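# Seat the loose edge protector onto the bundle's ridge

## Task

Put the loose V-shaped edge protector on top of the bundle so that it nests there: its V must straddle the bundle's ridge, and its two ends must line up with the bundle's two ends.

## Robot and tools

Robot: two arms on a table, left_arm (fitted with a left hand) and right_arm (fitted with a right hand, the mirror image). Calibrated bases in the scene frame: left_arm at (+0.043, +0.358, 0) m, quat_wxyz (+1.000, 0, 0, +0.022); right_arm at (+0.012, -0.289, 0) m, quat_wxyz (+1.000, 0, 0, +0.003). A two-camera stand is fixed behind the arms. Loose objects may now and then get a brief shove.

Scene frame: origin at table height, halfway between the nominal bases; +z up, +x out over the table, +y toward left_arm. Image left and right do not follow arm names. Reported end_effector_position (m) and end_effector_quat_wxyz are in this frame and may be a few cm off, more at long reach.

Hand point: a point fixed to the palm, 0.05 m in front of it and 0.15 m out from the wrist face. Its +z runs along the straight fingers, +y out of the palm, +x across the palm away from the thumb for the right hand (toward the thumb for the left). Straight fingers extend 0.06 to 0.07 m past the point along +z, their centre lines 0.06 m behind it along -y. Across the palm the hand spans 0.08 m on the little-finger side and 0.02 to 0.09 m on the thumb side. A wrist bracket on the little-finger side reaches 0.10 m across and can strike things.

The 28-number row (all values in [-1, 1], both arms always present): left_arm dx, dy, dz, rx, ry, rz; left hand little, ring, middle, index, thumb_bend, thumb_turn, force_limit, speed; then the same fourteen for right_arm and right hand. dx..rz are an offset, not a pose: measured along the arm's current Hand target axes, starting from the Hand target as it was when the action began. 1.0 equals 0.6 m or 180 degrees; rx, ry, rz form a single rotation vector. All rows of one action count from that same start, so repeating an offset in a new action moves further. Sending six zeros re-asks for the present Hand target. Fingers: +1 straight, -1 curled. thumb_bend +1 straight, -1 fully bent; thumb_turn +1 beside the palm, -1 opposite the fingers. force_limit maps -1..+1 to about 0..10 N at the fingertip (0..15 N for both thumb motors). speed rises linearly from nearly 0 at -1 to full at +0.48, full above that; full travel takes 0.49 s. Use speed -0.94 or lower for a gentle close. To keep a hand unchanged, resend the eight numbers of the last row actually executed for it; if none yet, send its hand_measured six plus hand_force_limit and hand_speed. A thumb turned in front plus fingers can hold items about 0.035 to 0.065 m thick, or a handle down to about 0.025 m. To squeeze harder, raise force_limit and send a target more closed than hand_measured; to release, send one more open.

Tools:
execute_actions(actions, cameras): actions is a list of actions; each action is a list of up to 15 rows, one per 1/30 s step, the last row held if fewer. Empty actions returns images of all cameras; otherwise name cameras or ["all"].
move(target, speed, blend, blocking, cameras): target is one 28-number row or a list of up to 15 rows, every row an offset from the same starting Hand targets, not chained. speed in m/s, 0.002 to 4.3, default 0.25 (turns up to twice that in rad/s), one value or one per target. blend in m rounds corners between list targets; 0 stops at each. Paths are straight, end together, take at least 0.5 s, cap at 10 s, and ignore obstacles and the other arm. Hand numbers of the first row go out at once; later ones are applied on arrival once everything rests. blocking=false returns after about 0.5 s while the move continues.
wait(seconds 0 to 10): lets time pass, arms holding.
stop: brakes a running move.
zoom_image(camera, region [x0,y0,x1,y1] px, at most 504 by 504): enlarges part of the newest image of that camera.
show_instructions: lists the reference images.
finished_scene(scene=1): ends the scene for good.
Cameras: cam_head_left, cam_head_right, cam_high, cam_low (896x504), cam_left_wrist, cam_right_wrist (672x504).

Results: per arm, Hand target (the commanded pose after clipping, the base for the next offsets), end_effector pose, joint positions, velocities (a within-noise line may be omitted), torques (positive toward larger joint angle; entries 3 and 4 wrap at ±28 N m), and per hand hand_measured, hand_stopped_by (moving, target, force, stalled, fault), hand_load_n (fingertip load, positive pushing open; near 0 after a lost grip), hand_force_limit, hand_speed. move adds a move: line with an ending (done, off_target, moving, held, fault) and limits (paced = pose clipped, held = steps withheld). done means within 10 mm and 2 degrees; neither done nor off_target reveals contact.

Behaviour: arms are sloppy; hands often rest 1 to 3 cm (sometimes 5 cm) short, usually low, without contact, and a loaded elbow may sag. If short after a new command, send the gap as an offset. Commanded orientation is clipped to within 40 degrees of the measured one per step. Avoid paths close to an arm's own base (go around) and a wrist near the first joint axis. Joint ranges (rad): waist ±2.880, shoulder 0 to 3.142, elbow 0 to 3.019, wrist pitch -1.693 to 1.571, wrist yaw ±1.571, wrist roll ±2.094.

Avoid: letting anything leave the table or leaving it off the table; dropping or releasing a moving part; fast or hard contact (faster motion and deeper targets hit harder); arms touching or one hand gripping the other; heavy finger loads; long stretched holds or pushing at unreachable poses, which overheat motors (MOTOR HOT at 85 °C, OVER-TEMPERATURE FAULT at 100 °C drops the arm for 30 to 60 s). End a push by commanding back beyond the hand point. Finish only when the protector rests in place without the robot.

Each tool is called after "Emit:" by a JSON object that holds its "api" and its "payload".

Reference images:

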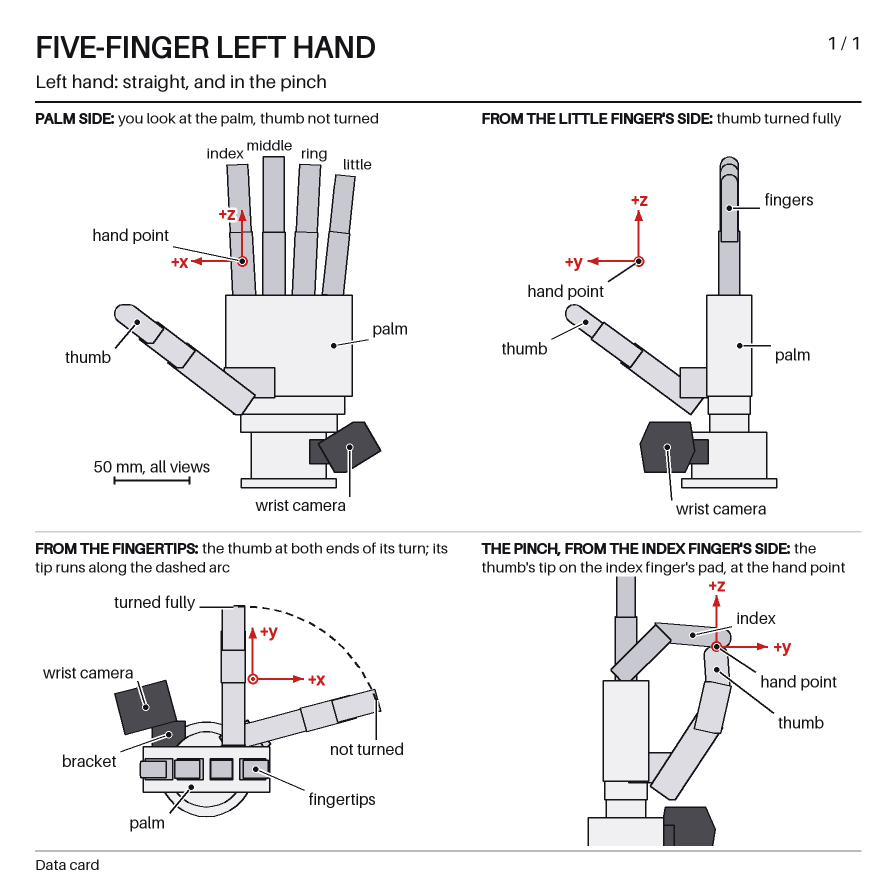

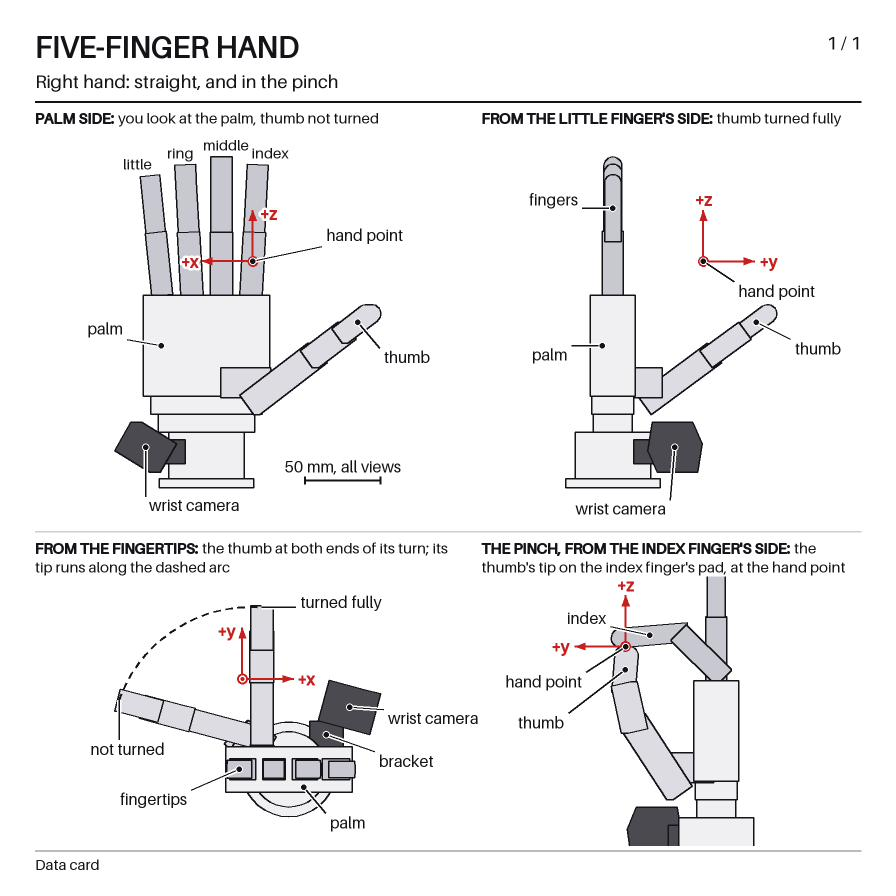

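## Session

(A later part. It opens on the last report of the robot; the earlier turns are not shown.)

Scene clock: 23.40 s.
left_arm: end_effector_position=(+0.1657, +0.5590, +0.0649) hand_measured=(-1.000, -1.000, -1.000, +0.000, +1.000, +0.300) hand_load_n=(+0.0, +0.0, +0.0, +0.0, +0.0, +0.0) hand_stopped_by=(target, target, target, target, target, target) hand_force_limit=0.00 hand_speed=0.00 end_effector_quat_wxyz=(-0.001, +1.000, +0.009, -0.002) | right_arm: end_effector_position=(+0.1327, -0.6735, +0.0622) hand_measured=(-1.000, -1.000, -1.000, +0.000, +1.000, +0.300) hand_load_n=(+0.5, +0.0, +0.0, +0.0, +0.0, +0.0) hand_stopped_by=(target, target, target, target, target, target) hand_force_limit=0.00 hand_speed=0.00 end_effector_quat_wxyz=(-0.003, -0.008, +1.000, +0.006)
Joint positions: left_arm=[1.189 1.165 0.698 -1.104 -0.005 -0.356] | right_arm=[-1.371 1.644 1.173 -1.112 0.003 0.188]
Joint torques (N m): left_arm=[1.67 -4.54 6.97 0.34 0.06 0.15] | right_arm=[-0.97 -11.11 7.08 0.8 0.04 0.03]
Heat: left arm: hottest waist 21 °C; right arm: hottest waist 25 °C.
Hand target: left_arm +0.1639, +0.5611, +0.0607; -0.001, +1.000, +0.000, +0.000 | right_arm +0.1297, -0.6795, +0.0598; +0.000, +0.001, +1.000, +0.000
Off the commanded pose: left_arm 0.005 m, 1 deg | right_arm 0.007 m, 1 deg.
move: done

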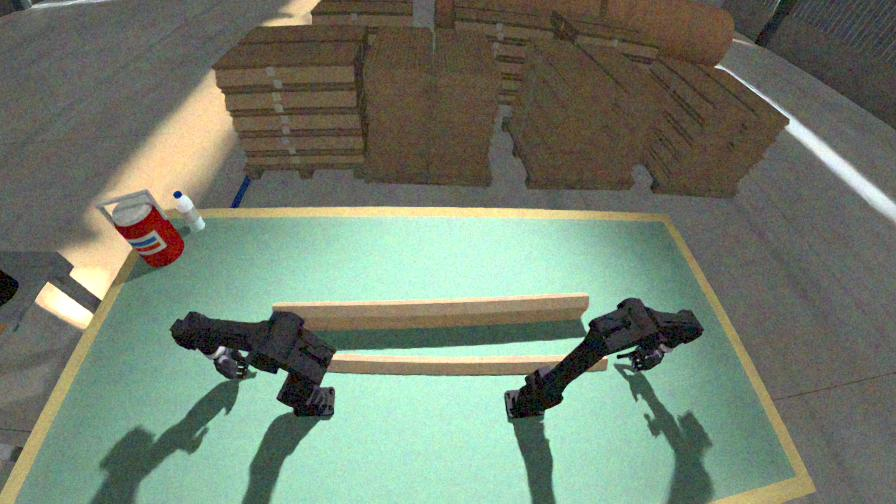

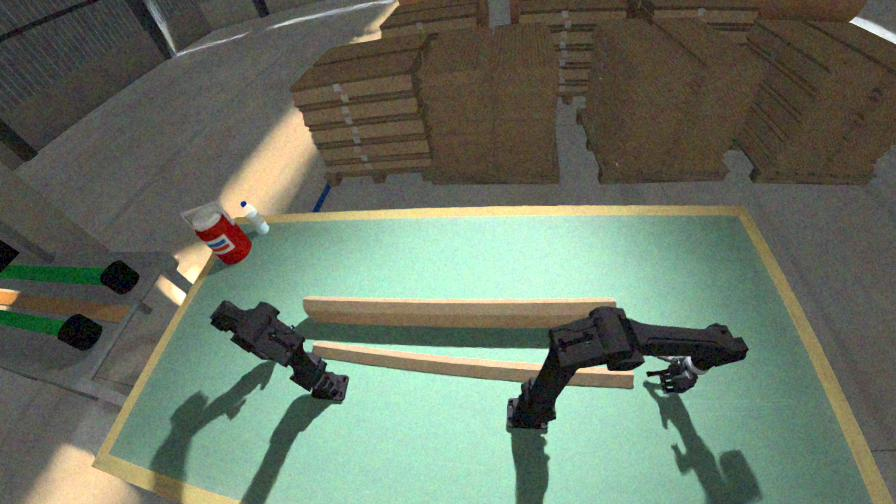

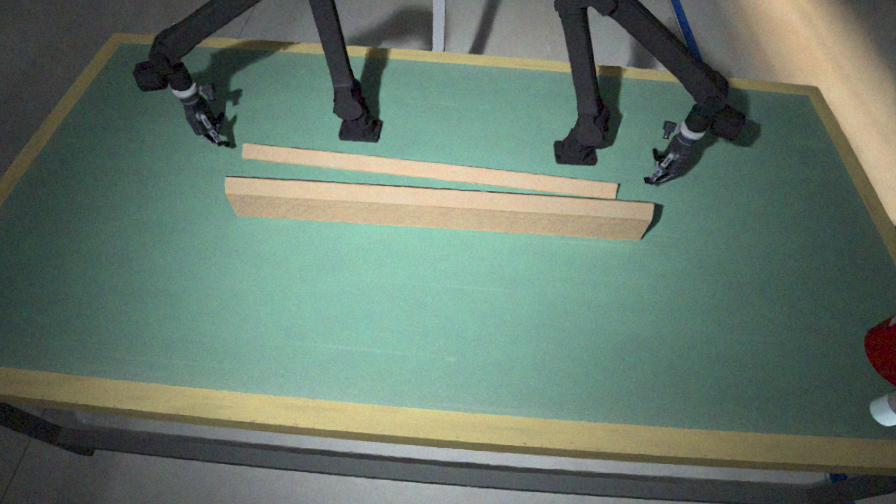

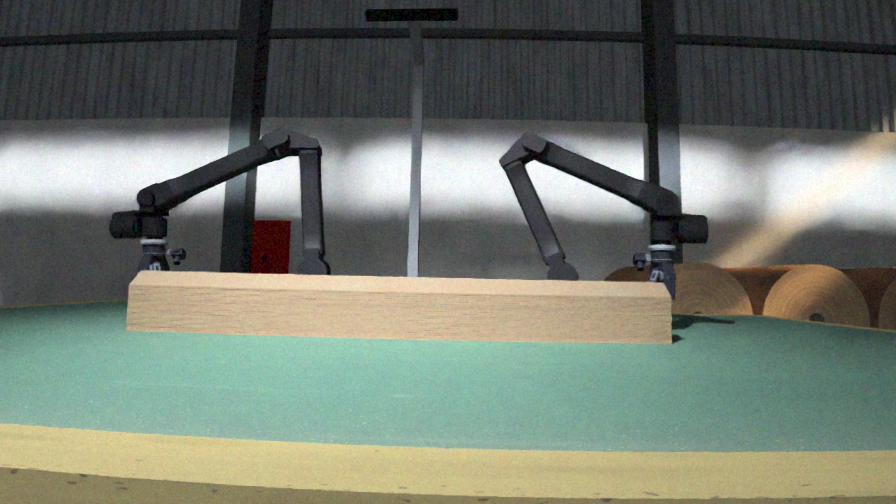

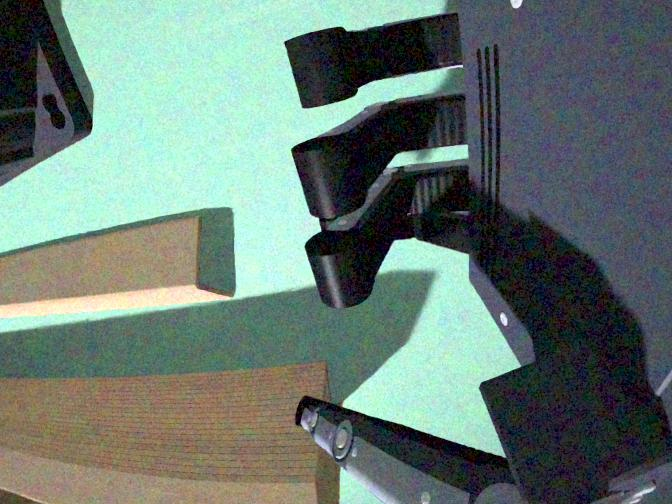

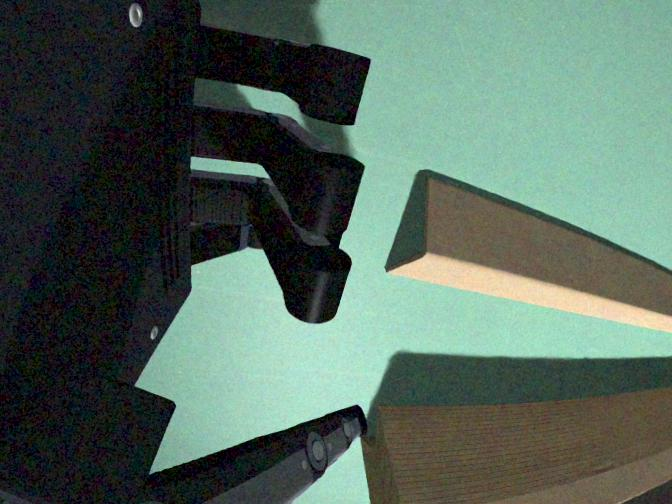

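Emit:
{"api": "zoom_image", "payload": {"camera": "cam_left_wrist", "region": [130, 180, 430, 400]}}

Emit:
{"api": "zoom_image", "payload": {"camera": "cam_right_wrist", "region": [230, 140, 530, 380]}}

Emit:
{"api": "zoom_image", "payload": {"camera": "cam_high", "region": [590, 110, 740, 220]}}

Emit:
{"api": "zoom_image", "payload": {"camera": "cam_high", "region": [160, 80, 310, 190]}}

Scaled by 1.680 from the camera's 672x504 image, which has a finer 960x720 frame.

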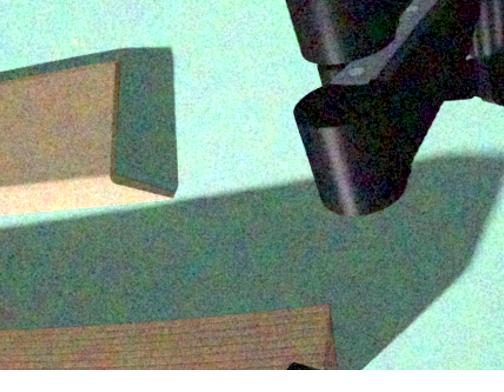

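Scaled by 1.680 from the camera's 672x504 image, which has a finer 960x720 frame.

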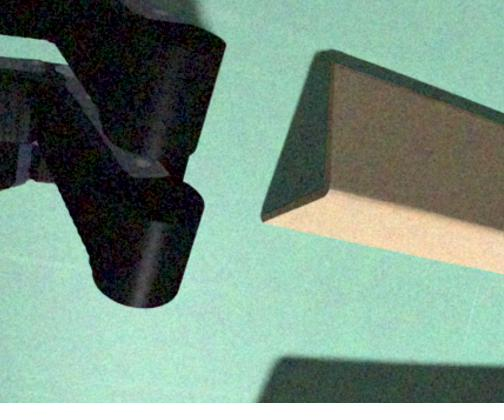

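Scaled by 3.360 from the camera's 896x504 image, which has a finer 1280x720 frame.

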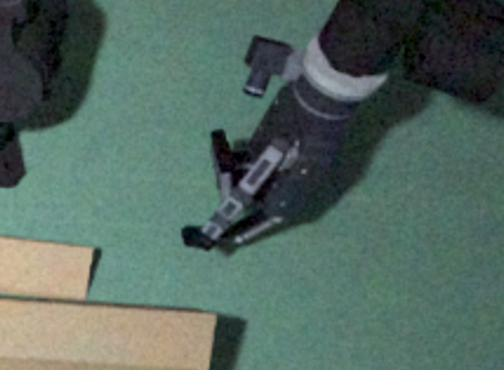

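Scaled by 3.360 from the camera's 896x504 image, which has a finer 1280x720 frame.

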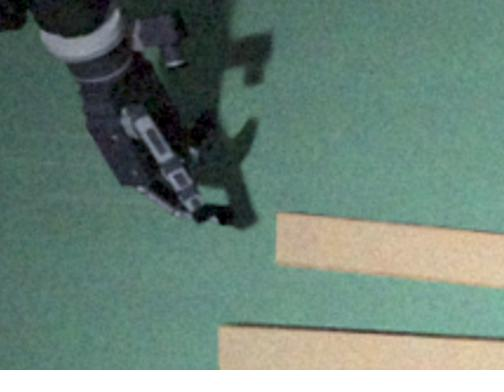

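Emit:
{"api": "move", "payload": {"target": [0,0,-0.1,0,0,0,1,1,1,0,1,0.3,0,0,0,0,-0.1,0,0,0,1,1,1,0,1,0.3,0,0], "speed": 0.15, "cameras": ["cam_left_wrist","cam_right_wrist"]}}

Scene clock: 28.13 s.
left_arm: end_effector_position=(+0.1599, +0.5427, +0.1017) hand_measured=(+1.000, +1.000, +1.000, +0.000, +1.000, +0.300) hand_load_n=(+0.0, +0.0, +0.5, +0.0, +0.0, +0.0) hand_stopped_by=(target, target, target, target, target, target) hand_force_limit=0.00 hand_speed=0.00 end_effector_quat_wxyz=(+0.025, +1.000, +0.009, -0.012) | right_arm: end_effector_position=(+0.1307, -0.6642, +0.1077) hand_measured=(+1.000, +1.000, +1.000, +0.000, +1.000, +0.300) hand_load_n=(+0.0, +0.0, +0.0, +0.0, +0.0, +0.5) hand_stopped_by=(target, target, target, target, target, target) hand_force_limit=0.00 hand_speed=0.00 end_effector_quat_wxyz=(-0.005, -0.008, +1.000, +0.016)
Joint positions: left_arm=[1.189 1.112 0.757 -1.27 -0.005 -0.356] | right_arm=[-1.371 1.587 1.229 -1.246 0.003 0.188]
Joint torques (N m): left_arm=[1.55 -6.07 11.67 -0.69 0.04 0.13] | right_arm=[-0.97 -11.28 10.85 -0.13 0.05 0.03]
Heat: left arm: hottest waist 21 °C; right arm: hottest waist 25 °C.
Hand target: left_arm +0.1639, +0.5609, +0.1207; +0.000, +1.000, +0.000, +0.000 | right_arm +0.1297, -0.6794, +0.1198; +0.000, +0.001, +1.000, +0.000
Off the commanded pose: left_arm 0.027 m, 3 deg | right_arm 0.019 m, 2 deg.
move: off_target (left_arm, right_arm)
Images, in order (width x height): cam_left_wrist 672x504, cam_right_wrist 672x504.

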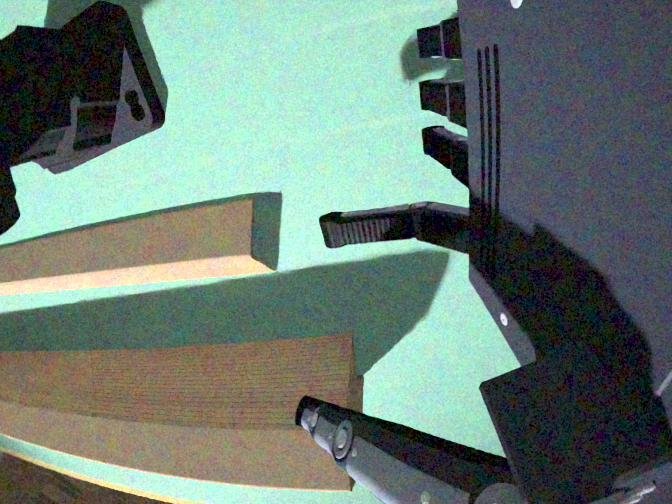

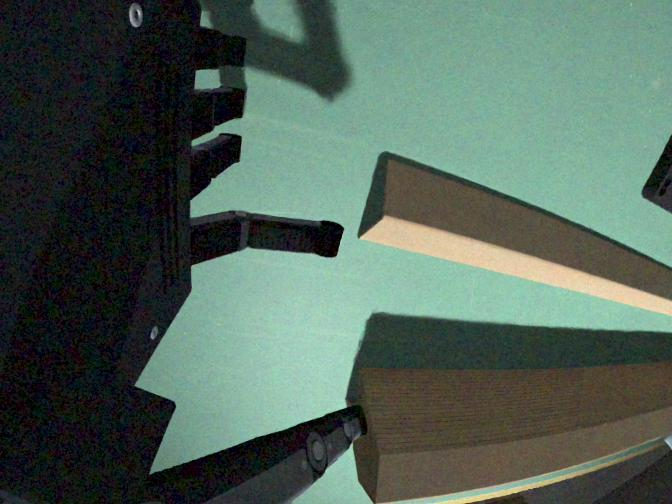

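Emit:
{"api": "move", "payload": {"target": [0.095,0.102,0.043,0,0,0.017,1,1,1,0,1,0.3,0,0,-0.05,0.032,0.042,0,0,0.017,1,1,1,0,1,0.3,0,0], "speed": 0.15, "cameras": ["cam_left_wrist","cam_right_wrist","cam_high"]}}

Scene clock: 31.80 s.
left_arm: end_effector_position=(+0.2164, +0.4979, +0.0946) hand_measured=(+1.000, +1.000, +1.000, +0.000, +1.000, +0.300) hand_load_n=(+0.0, +0.0, +0.0, +0.0, +0.0, +0.0) hand_stopped_by=(target, target, target, target, target, target) hand_force_limit=0.00 hand_speed=0.00 end_effector_quat_wxyz=(+0.010, +0.999, -0.035, -0.007) | right_arm: end_effector_position=(+0.1528, -0.6571, +0.0916) hand_measured=(+1.000, +1.000, +1.000, +0.000, +1.000, +0.300) hand_load_n=(+0.0, +0.0, +0.0, +0.0, +0.0, +0.0) hand_stopped_by=(target, target, target, target, target, target) hand_force_limit=0.00 hand_speed=0.00 end_effector_quat_wxyz=(-0.005, +0.019, +1.000, +0.012)
Joint positions: left_arm=[0.898 1.066 0.71 -1.239 0 -0.559] | right_arm=[-1.325 1.587 1.185 -1.195 0.003 0.289]
Joint torques (N m): left_arm=[0.44 -5.54 7.28 0.31 -0.09 -0.23] | right_arm=[1.03 -11.69 7.02 0.81 0.01 0.22]
Heat: left arm: hottest waist 21 °C; right arm: hottest waist 25 °C.
Hand target: left_arm +0.2210, +0.4998, +0.0949; -0.001, +1.000, -0.026, +0.000 | right_arm +0.1596, -0.6602, +0.0945; +0.000, +0.027, +1.000, +0.000
Off the commanded pose: left_arm 0.005 m, 2 deg | right_arm 0.008 m, 2 deg.
move: done
Images, in order (width x height): cam_high 896x504, cam_left_wrist 672x504, cam_right_wrist 672x504.

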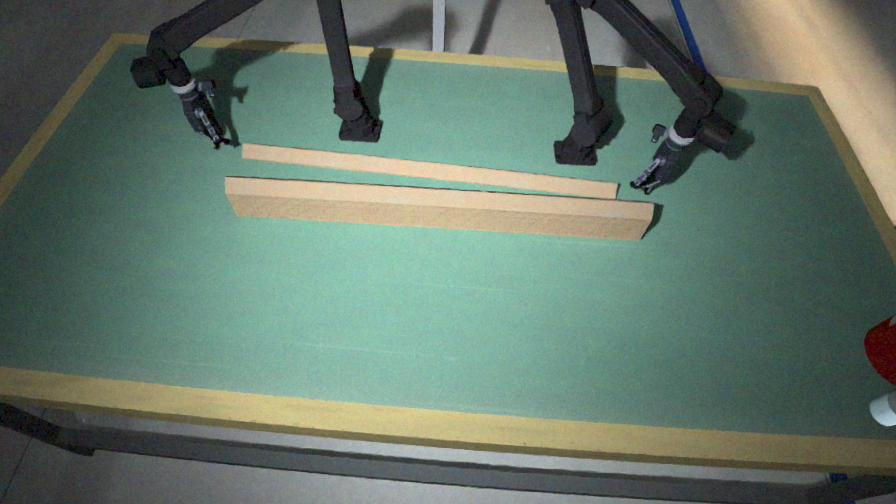

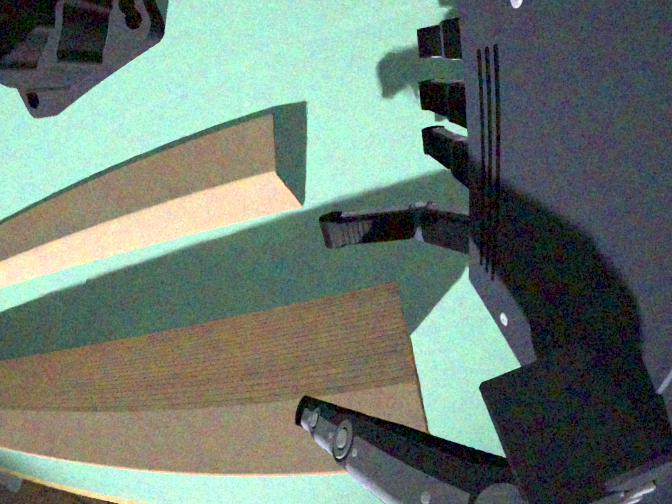

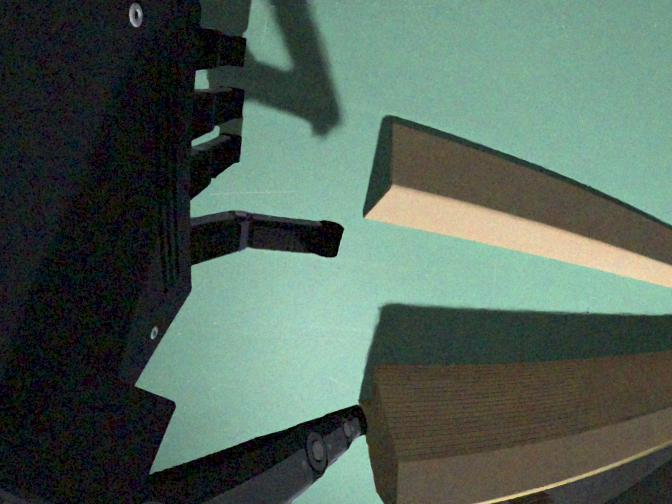

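Emit:
{"api": "move", "payload": {"target": [0,0.012,0,0,0,0,-1,-1,-1,0,1,0.3,0,0,0,0,0,0,0,0,-1,-1,-1,0,1,0.3,0,0], "speed": 0.1, "cameras": []}}

Emit:
{"api": "move", "payload": {"target": [0,0,0.1015,0,0,0,-1,-1,-1,0,1,0.3,0,0,0.002,0,0.101,0,0,0,-1,-1,-1,0,1,0.3,0,0], "speed": 0.12, "cameras": ["cam_left_wrist","cam_right_wrist","cam_high"]}}

Scene clock: 33.83 s.
left_arm: end_effector_position=(+0.2173, +0.4928, +0.0942) hand_measured=(-1.000, -1.000, -1.000, +0.000, +1.000, +0.300) hand_load_n=(+0.0, +0.0, +0.0, +0.0, +0.0, +0.0) hand_stopped_by=(target, target, target, target, target, target) hand_force_limit=0.00 hand_speed=0.00 end_effector_quat_wxyz=(+0.008, +0.999, -0.034, -0.005) | right_arm: end_effector_position=(+0.1530, -0.6576, +0.0915) hand_measured=(-1.000, -1.000, -1.000, +0.000, +1.000, +0.300) hand_load_n=(+0.0, +0.0, +0.0, +0.0, +0.0, +0.0) hand_stopped_by=(target, target, target, target, target, target) hand_force_limit=0.00 hand_speed=0.00 end_effector_quat_wxyz=(-0.005, +0.020, +1.000, +0.011)
Joint positions: left_arm=[0.883 1.05 0.7 -1.239 0 -0.576] | right_arm=[-1.325 1.587 1.185 -1.194 0.003 0.291]
Joint torques (N m): left_arm=[0.32 -5.54 7.2 0.03 -0.08 -0.25] | right_arm=[0.91 -11.93 7.05 0.77 0.01 0.2]
Heat: left arm: hottest waist 21 °C; right arm: hottest waist 25 °C.
Hand target: left_arm +0.2206, +0.4928, +0.0949; -0.001, +1.000, -0.026, +0.000 | right_arm +0.1596, -0.6602, +0.0945; +0.000, +0.027, +1.000, +0.000
Off the commanded pose: left_arm 0.003 m, 1 deg | right_arm 0.008 m, 2 deg.
move: done
No camera images: "cameras" was empty.

Scene clock: 35.23 s.
left_arm: end_effector_position=(+0.2165, +0.4922, +0.0381) hand_measured=(-1.000, -1.000, -1.000, +0.000, +1.000, +0.300) hand_load_n=(+0.0, +0.0, +0.0, +0.0, +0.0, +0.0) hand_stopped_by=(target, target, target, target, target, target) hand_force_limit=0.00 hand_speed=0.00 end_effector_quat_wxyz=(+0.000, +0.999, -0.034, -0.001) | right_arm: end_effector_position=(+0.1539, -0.6549, +0.0382) hand_measured=(-1.000, -1.000, -1.000, +0.000, +1.000, +0.300) hand_load_n=(+0.0, +0.0, +0.0, -3.0, +0.0, +0.0) hand_stopped_by=(target, target, target, target, target, target) hand_force_limit=0.00 hand_speed=0.00 end_effector_quat_wxyz=(+0.000, +0.020, +1.000, +0.008)
Joint positions: left_arm=[0.883 1.116 0.583 -1.038 -0.002 -0.576] | right_arm=[-1.325 1.641 1.096 -1.042 -0.004 0.291]
Joint torques (N m): left_arm=[0.32 -3.37 6.69 0.35 -0.08 -0.25] | right_arm=[0.79 -10.52 6.63 1.16 0.02 0.19]
Heat: left arm: hottest waist 21 °C; right arm: hottest waist 25 °C.
Hand target: left_arm +0.2205, +0.4927, +0.0339; -0.001, +1.000, -0.026, +0.000 | right_arm +0.1584, -0.6602, +0.0339; +0.000, +0.027, +1.000, +0.000
Off the commanded pose: left_arm 0.006 m, 1 deg | right_arm 0.008 m, 1 deg.
move: done
Images, in order (width x height): cam_high 896x504, cam_left_wrist 672x504, cam_right_wrist 672x504.

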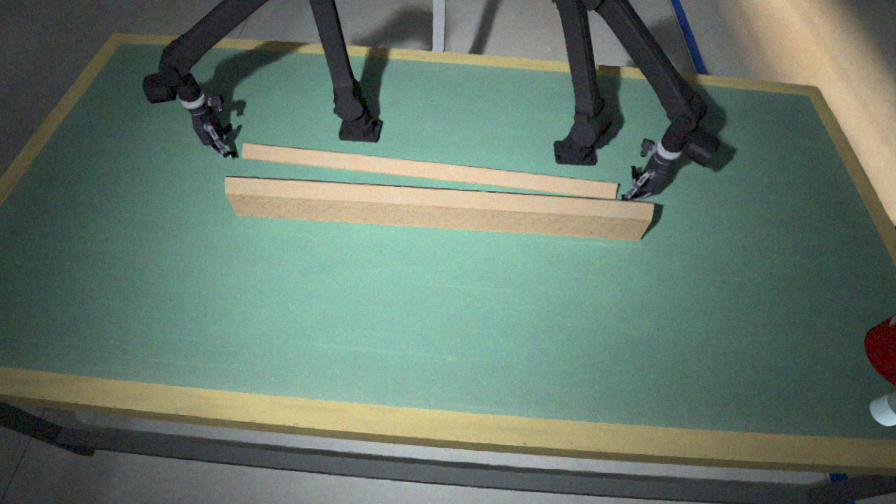

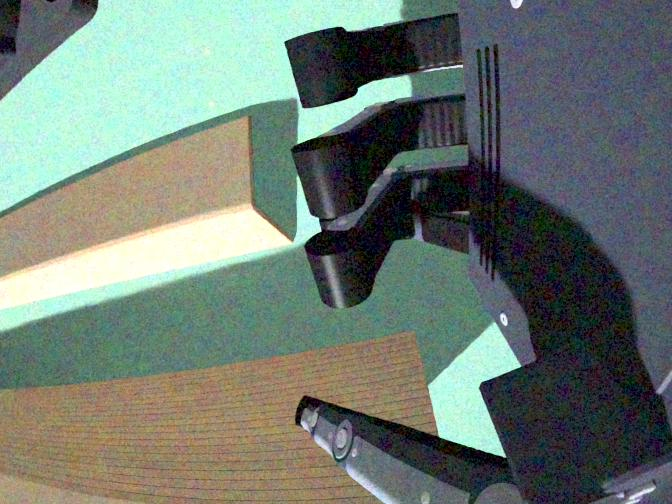

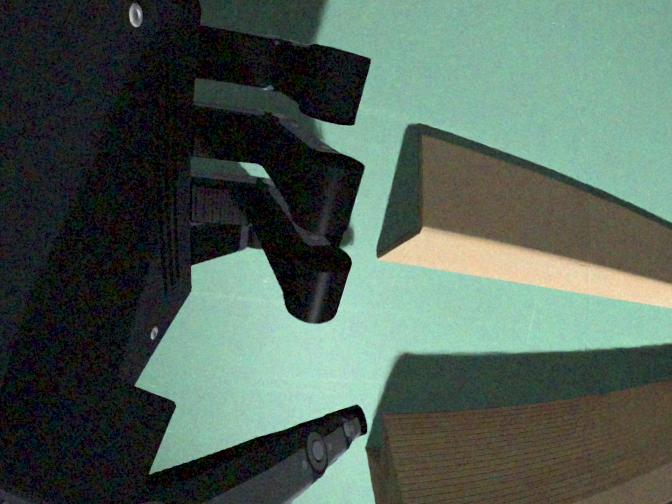

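Emit:
{"api": "zoom_image", "payload": {"camera": "cam_high", "region": [570, 130, 710, 230]}}

Emit:
{"api": "zoom_image", "payload": {"camera": "cam_high", "region": [180, 90, 320, 190]}}

Scaled by 3.600 from the camera's 896x504 image, which has a finer 1280x720 frame.

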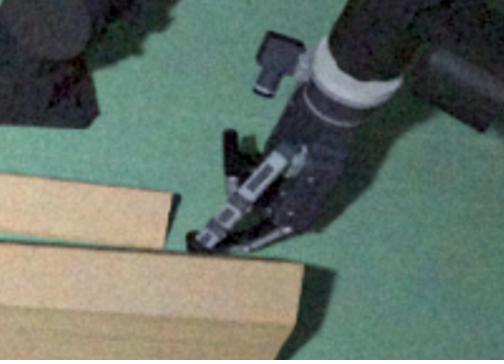

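Scaled by 3.600 from the camera's 896x504 image, which has a finer 1280x720 frame.

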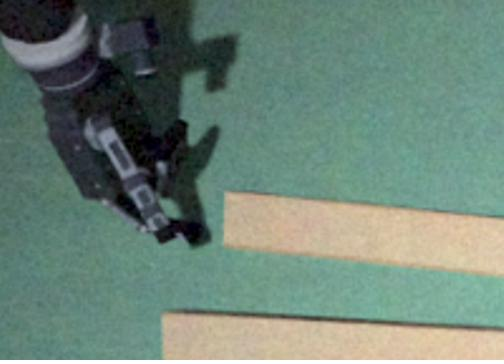

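Emit:
{"api": "move", "payload": {"target": [-0.054,0.003,0.003,0,0,0,-1,-1,-1,0,1,0.3,0,0,0.045,-0.0025,0.003,0,0,0,-1,-1,-1,0,1,0.3,0,0], "speed": 0.12, "cameras": ["cam_left_wrist","cam_right_wrist","cam_high"]}}

Emit:
{"api": "zoom_image", "payload": {"camera": "cam_high", "region": [570, 130, 710, 230]}}

Emit:
{"api": "zoom_image", "payload": {"camera": "cam_high", "region": [180, 90, 320, 190]}}

Scene clock: 37.97 s.
left_arm: end_effector_position=(+0.1944, +0.4936, +0.0341) hand_measured=(-1.000, -1.000, -1.000, +0.000, +1.000, +0.300) hand_load_n=(+0.0, +0.5, +0.0, -1.0, +0.0, +0.0) hand_stopped_by=(target, target, target, target, target, target) hand_force_limit=0.00 hand_speed=0.00 end_effector_quat_wxyz=(+0.004, +1.000, -0.016, +0.002) | right_arm: end_effector_position=(+0.1420, -0.6577, +0.0379) hand_measured=(-1.000, -1.000, -1.000, +0.000, +1.000, +0.300) hand_load_n=(+0.0, +0.0, +0.5, -5.0, +0.0, +0.0) hand_stopped_by=(target, target, target, target, target, target) hand_force_limit=0.00 hand_speed=0.00 end_effector_quat_wxyz=(+0.004, +0.036, +0.999, +0.006)
Joint positions: left_arm=[0.976 1.083 0.547 -1.038 0.007 -0.519] | right_arm=[-1.359 1.634 1.086 -1.032 -0.01 0.288]
Joint torques (N m): left_arm=[1.79 -4.89 6.09 -0.17 -0.14 0.2] | right_arm=[-1.49 -10.81 5.71 1.16 0.32 -0.28]
Heat: left arm: hottest waist 21 °C; right arm: hottest waist 25 °C.
Hand target: left_arm +0.1881, +0.4926, +0.0321; +0.000, +1.000, -0.026, +0.000 | right_arm +0.1315, -0.6602, +0.0322; +0.000, +0.027, +1.000, +0.000
Off the commanded pose: left_arm 0.007 m, 1 deg | right_arm 0.012 m, 1 deg.
move: off_target (right_arm)
Images, in order (width x height): cam_high 896x504, cam_left_wrist 672x504, cam_right_wrist 672x504.

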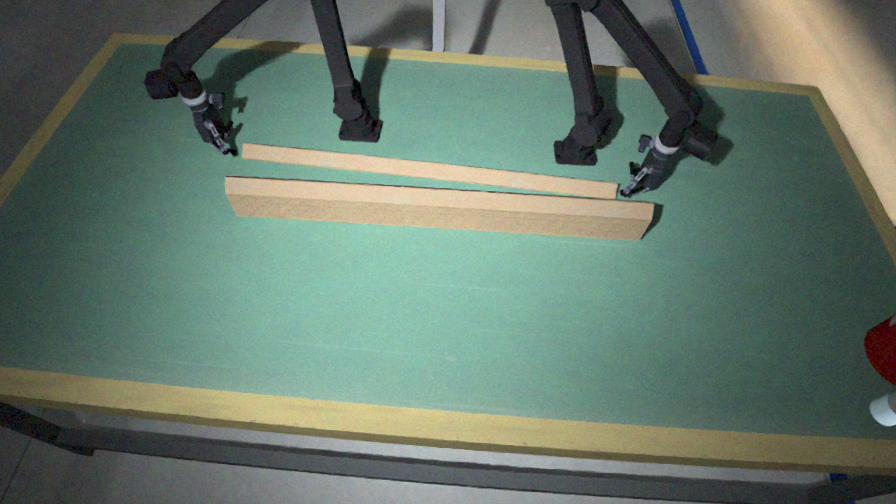

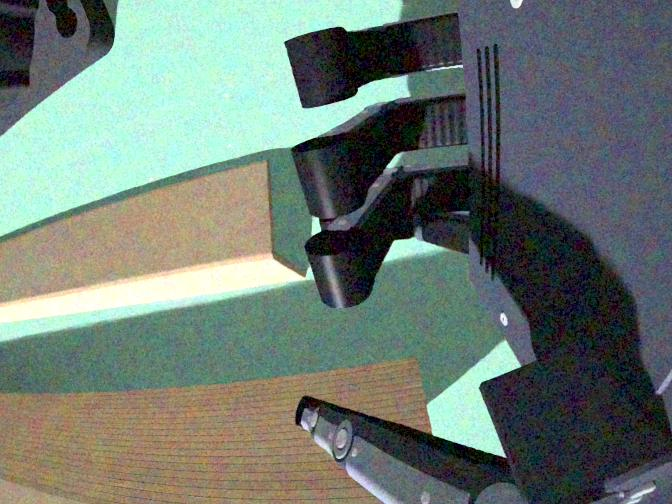

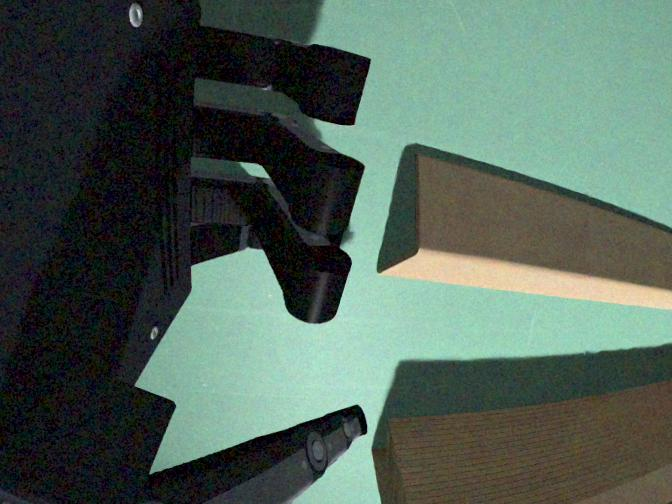

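Scaled by 3.600 from the camera's 896x504 image, which has a finer 1280x720 frame.

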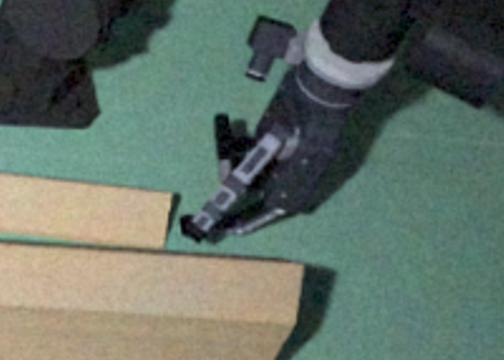

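Scaled by 3.600 from the camera's 896x504 image, which has a finer 1280x720 frame.

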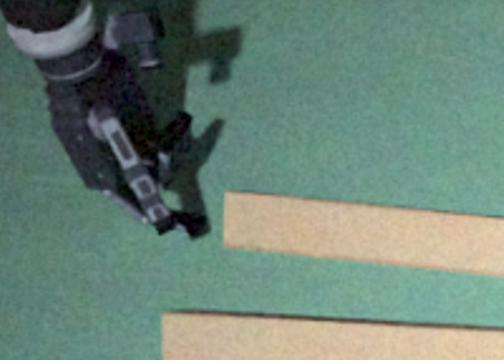

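Emit:
{"api": "move", "payload": {"target": [-0.0043,0,-0.0133,0,0,0,-1,-1,-1,0,1,0.3,0,0,0.008,0,-0.02,0,0,0,-1,-1,-1,0,1,0.3,0,0], "speed": 0.1, "cameras": ["cam_left_wrist","cam_right_wrist","cam_high"]}}

Emit:
{"api": "zoom_image", "payload": {"camera": "cam_left_wrist", "region": [150, 110, 450, 330]}}

Emit:
{"api": "zoom_image", "payload": {"camera": "cam_right_wrist", "region": [230, 110, 530, 330]}}

Emit:
{"api": "zoom_image", "payload": {"camera": "cam_high", "region": [570, 130, 710, 230]}}

Emit:
{"api": "zoom_image", "payload": {"camera": "cam_high", "region": [180, 90, 320, 190]}}

Scene clock: 39.90 s.
left_arm: end_effector_position=(+0.1883, +0.4926, +0.0372) hand_measured=(-1.000, -1.000, -1.000, +0.000, +1.000, +0.300) hand_load_n=(+0.0, +0.0, +0.0, +0.0, +0.0, +0.0) hand_stopped_by=(target, target, target, target, target, target) hand_force_limit=0.00 hand_speed=0.00 end_effector_quat_wxyz=(+0.003, +1.000, -0.019, -0.003) | right_arm: end_effector_position=(+0.1337, -0.6593, +0.0389) hand_measured=(-1.000, -1.000, -1.000, +0.000, +1.000, +0.300) hand_load_n=(+0.0, +0.0, +0.0, +0.0, +0.0, +0.0) hand_stopped_by=(target, target, target, target, target, target) hand_force_limit=0.00 hand_speed=0.00 end_effector_quat_wxyz=(+0.001, +0.035, +0.999, +0.004)
Joint positions: left_arm=[0.988 1.067 0.547 -1.058 -0.002 -0.502] | right_arm=[-1.376 1.631 1.086 -1.034 -0.004 0.269]
Joint torques (N m): left_arm=[1.73 -5.01 7.06 -0.59 -0.07 0.15] | right_arm=[-0.91 -11.93 6.76 -0.13 0.2 -0.2]
Heat: left arm: hottest waist 21 °C; right arm: hottest waist 25 °C.
Hand target: left_arm +0.1855, +0.4927, +0.0401; +0.000, +1.000, -0.026, +0.000 | right_arm +0.1266, -0.6600, +0.0443; +0.000, +0.027, +1.000, +0.000
Off the commanded pose: left_arm 0.004 m, 1 deg | right_arm 0.009 m, 1 deg.
move: done
Images, in order (width x height): cam_high 896x504, cam_left_wrist 672x504, cam_right_wrist 672x504.

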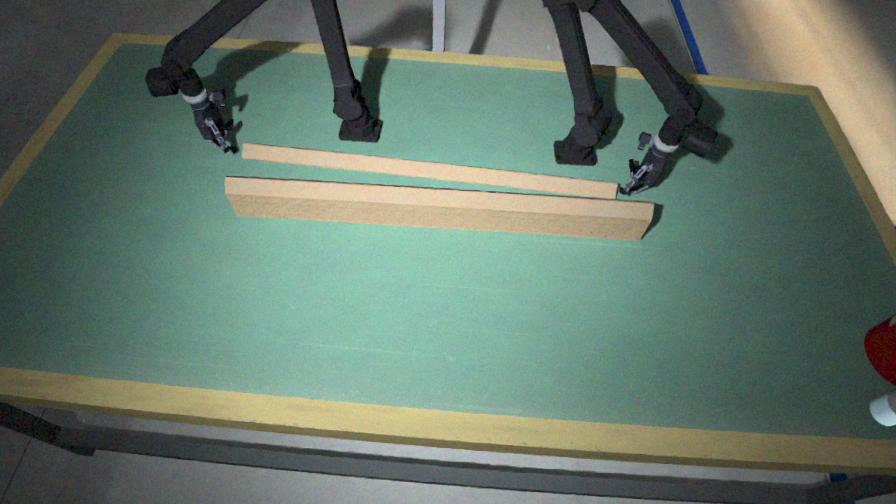

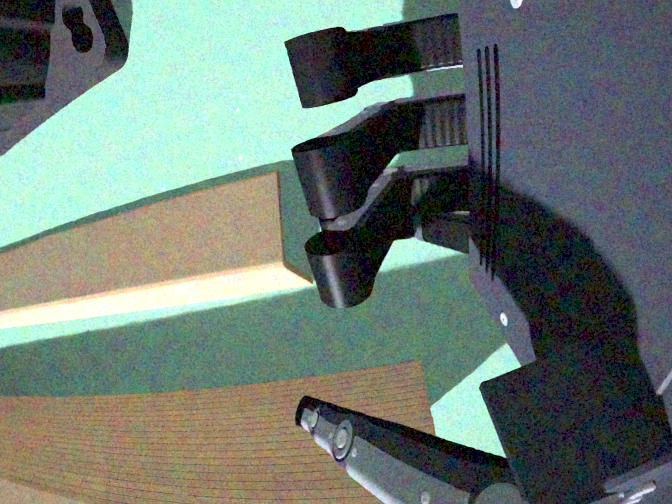

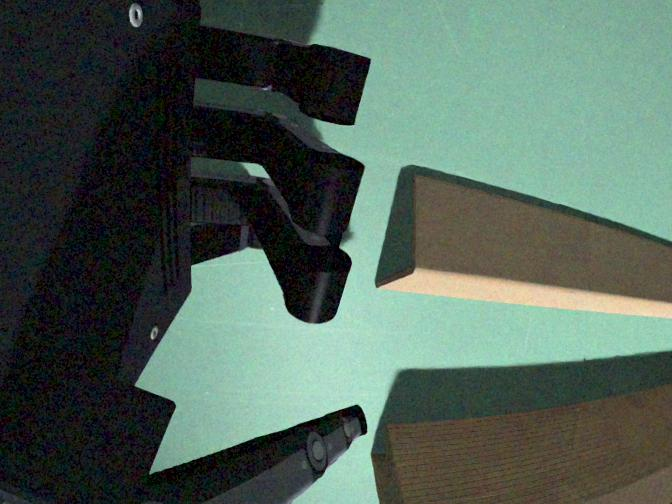

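Scaled by 1.680 from the camera's 672x504 image, which has a finer 960x720 frame.

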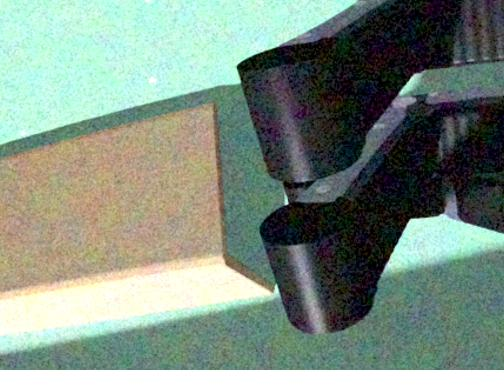

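Scaled by 1.680 from the camera's 672x504 image, which has a finer 960x720 frame.

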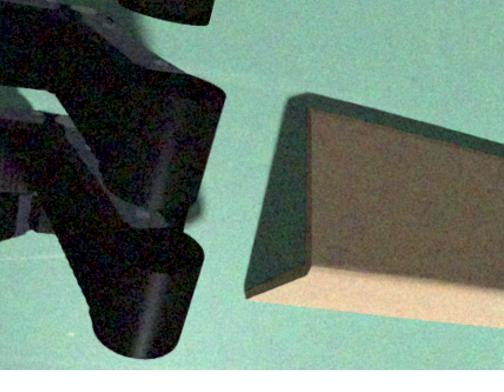

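Scaled by 3.600 from the camera's 896x504 image, which has a finer 1280x720 frame.

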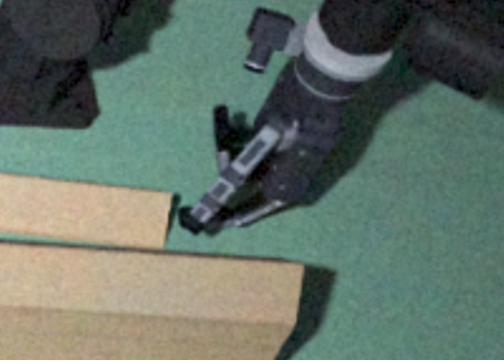

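Scaled by 3.600 from the camera's 896x504 image, which has a finer 1280x720 frame.

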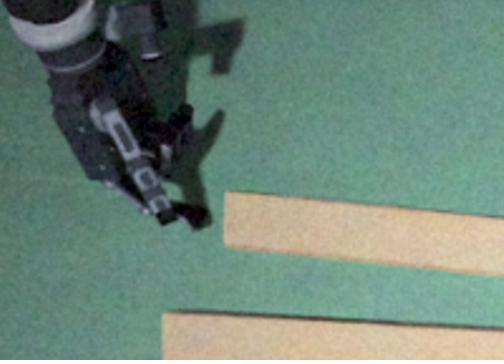

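Emit:
{"api": "move", "payload": {"target": [-0.003,0,0,0,0,0,-1,-1,-1,0,1,-1,0,0,0.011,0,-0.005,0,0,0,-1,-1,-1,0,1,-1,0,0], "speed": 0.1, "cameras": ["cam_left_wrist","cam_right_wrist","cam_high"]}}

Emit:
{"api": "zoom_image", "payload": {"camera": "cam_high", "region": [600, 150, 670, 220]}}

Emit:
{"api": "zoom_image", "payload": {"camera": "cam_high", "region": [200, 110, 270, 180]}}

Scene clock: 41.93 s.
left_arm: end_effector_position=(+0.1871, +0.4936, +0.0376) hand_measured=(-1.000, -1.000, -1.000, +0.000, +1.000, -1.000) hand_load_n=(+0.0, +0.0, +0.0, +0.5, +0.0, +0.0) hand_stopped_by=(target, target, target, target, target, target) hand_force_limit=0.00 hand_speed=0.00 end_effector_quat_wxyz=(+0.002, +1.000, -0.019, -0.002) | right_arm: end_effector_position=(+0.1263, -0.6593, +0.0419) hand_measured=(-1.000, -1.000, -1.000, +0.000, +1.000, -1.000) hand_load_n=(+0.0, +0.0, +0.0, +0.5, +0.0, +0.0) hand_stopped_by=(target, target, target, target, target, target) hand_force_limit=0.00 hand_speed=0.00 end_effector_quat_wxyz=(-0.001, +0.034, +0.999, +0.004)
Joint positions: left_arm=[0.995 1.064 0.547 -1.058 -0.002 -0.494] | right_arm=[-1.39 1.623 1.086 -1.042 0 0.254]
Joint torques (N m): left_arm=[1.67 -5.01 6.94 -0.65 -0.08 0.14] | right_arm=[-0.97 -11.75 6.74 -0.1 0.18 -0.21]
Heat: left arm: hottest waist 21 °C; right arm: hottest waist 25 °C.
Hand target: left_arm +0.1837, +0.4928, +0.0401; +0.000, +1.000, -0.026, +0.000 | right_arm +0.1201, -0.6596, +0.0472; +0.000, +0.027, +1.000, +0.000
Off the commanded pose: left_arm 0.004 m, 1 deg | right_arm 0.008 m, 1 deg.
move: done
Images, in order (width x height): cam_high 896x504, cam_left_wrist 672x504, cam_right_wrist 672x504.

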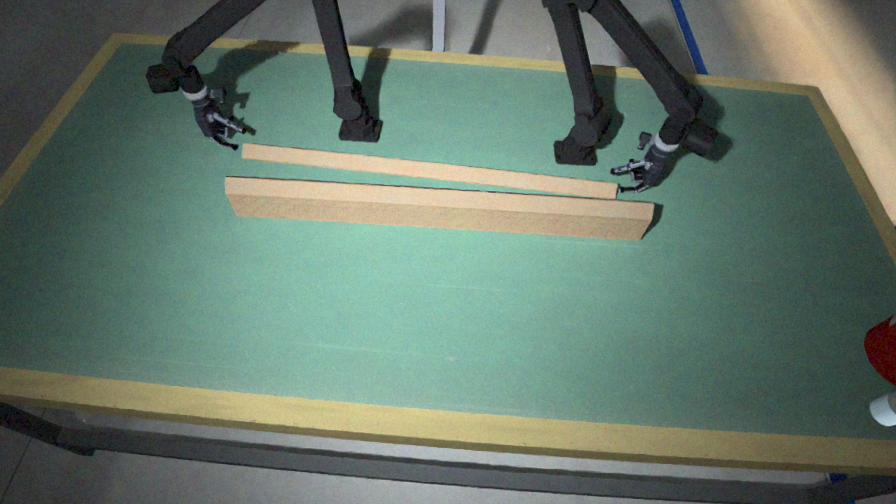

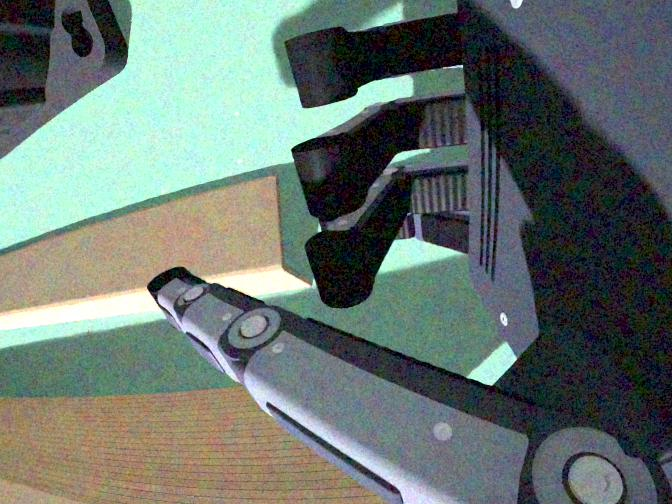

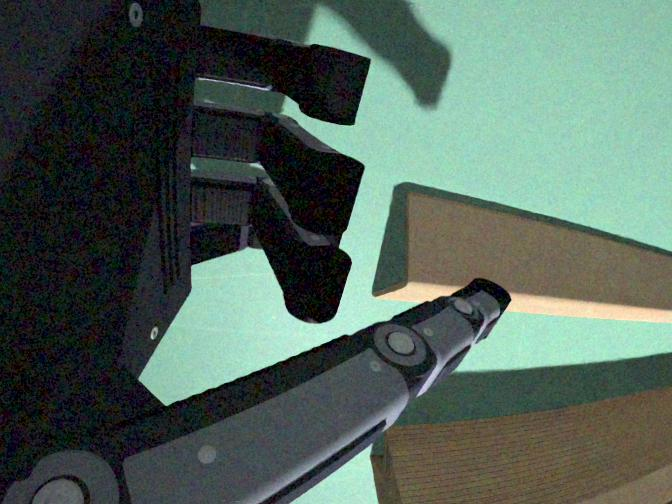

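Scaled by 7.200 from the camera's 896x504 image, which has a finer 1280x720 frame.

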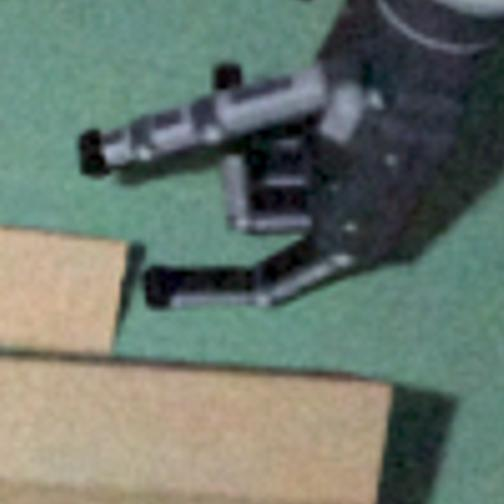

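Scaled by 7.200 from the camera's 896x504 image, which has a finer 1280x720 frame.

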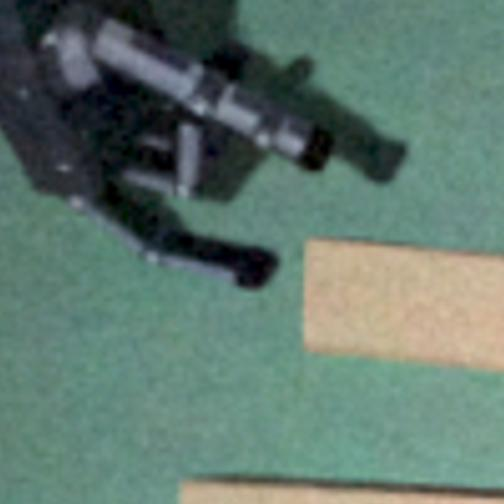

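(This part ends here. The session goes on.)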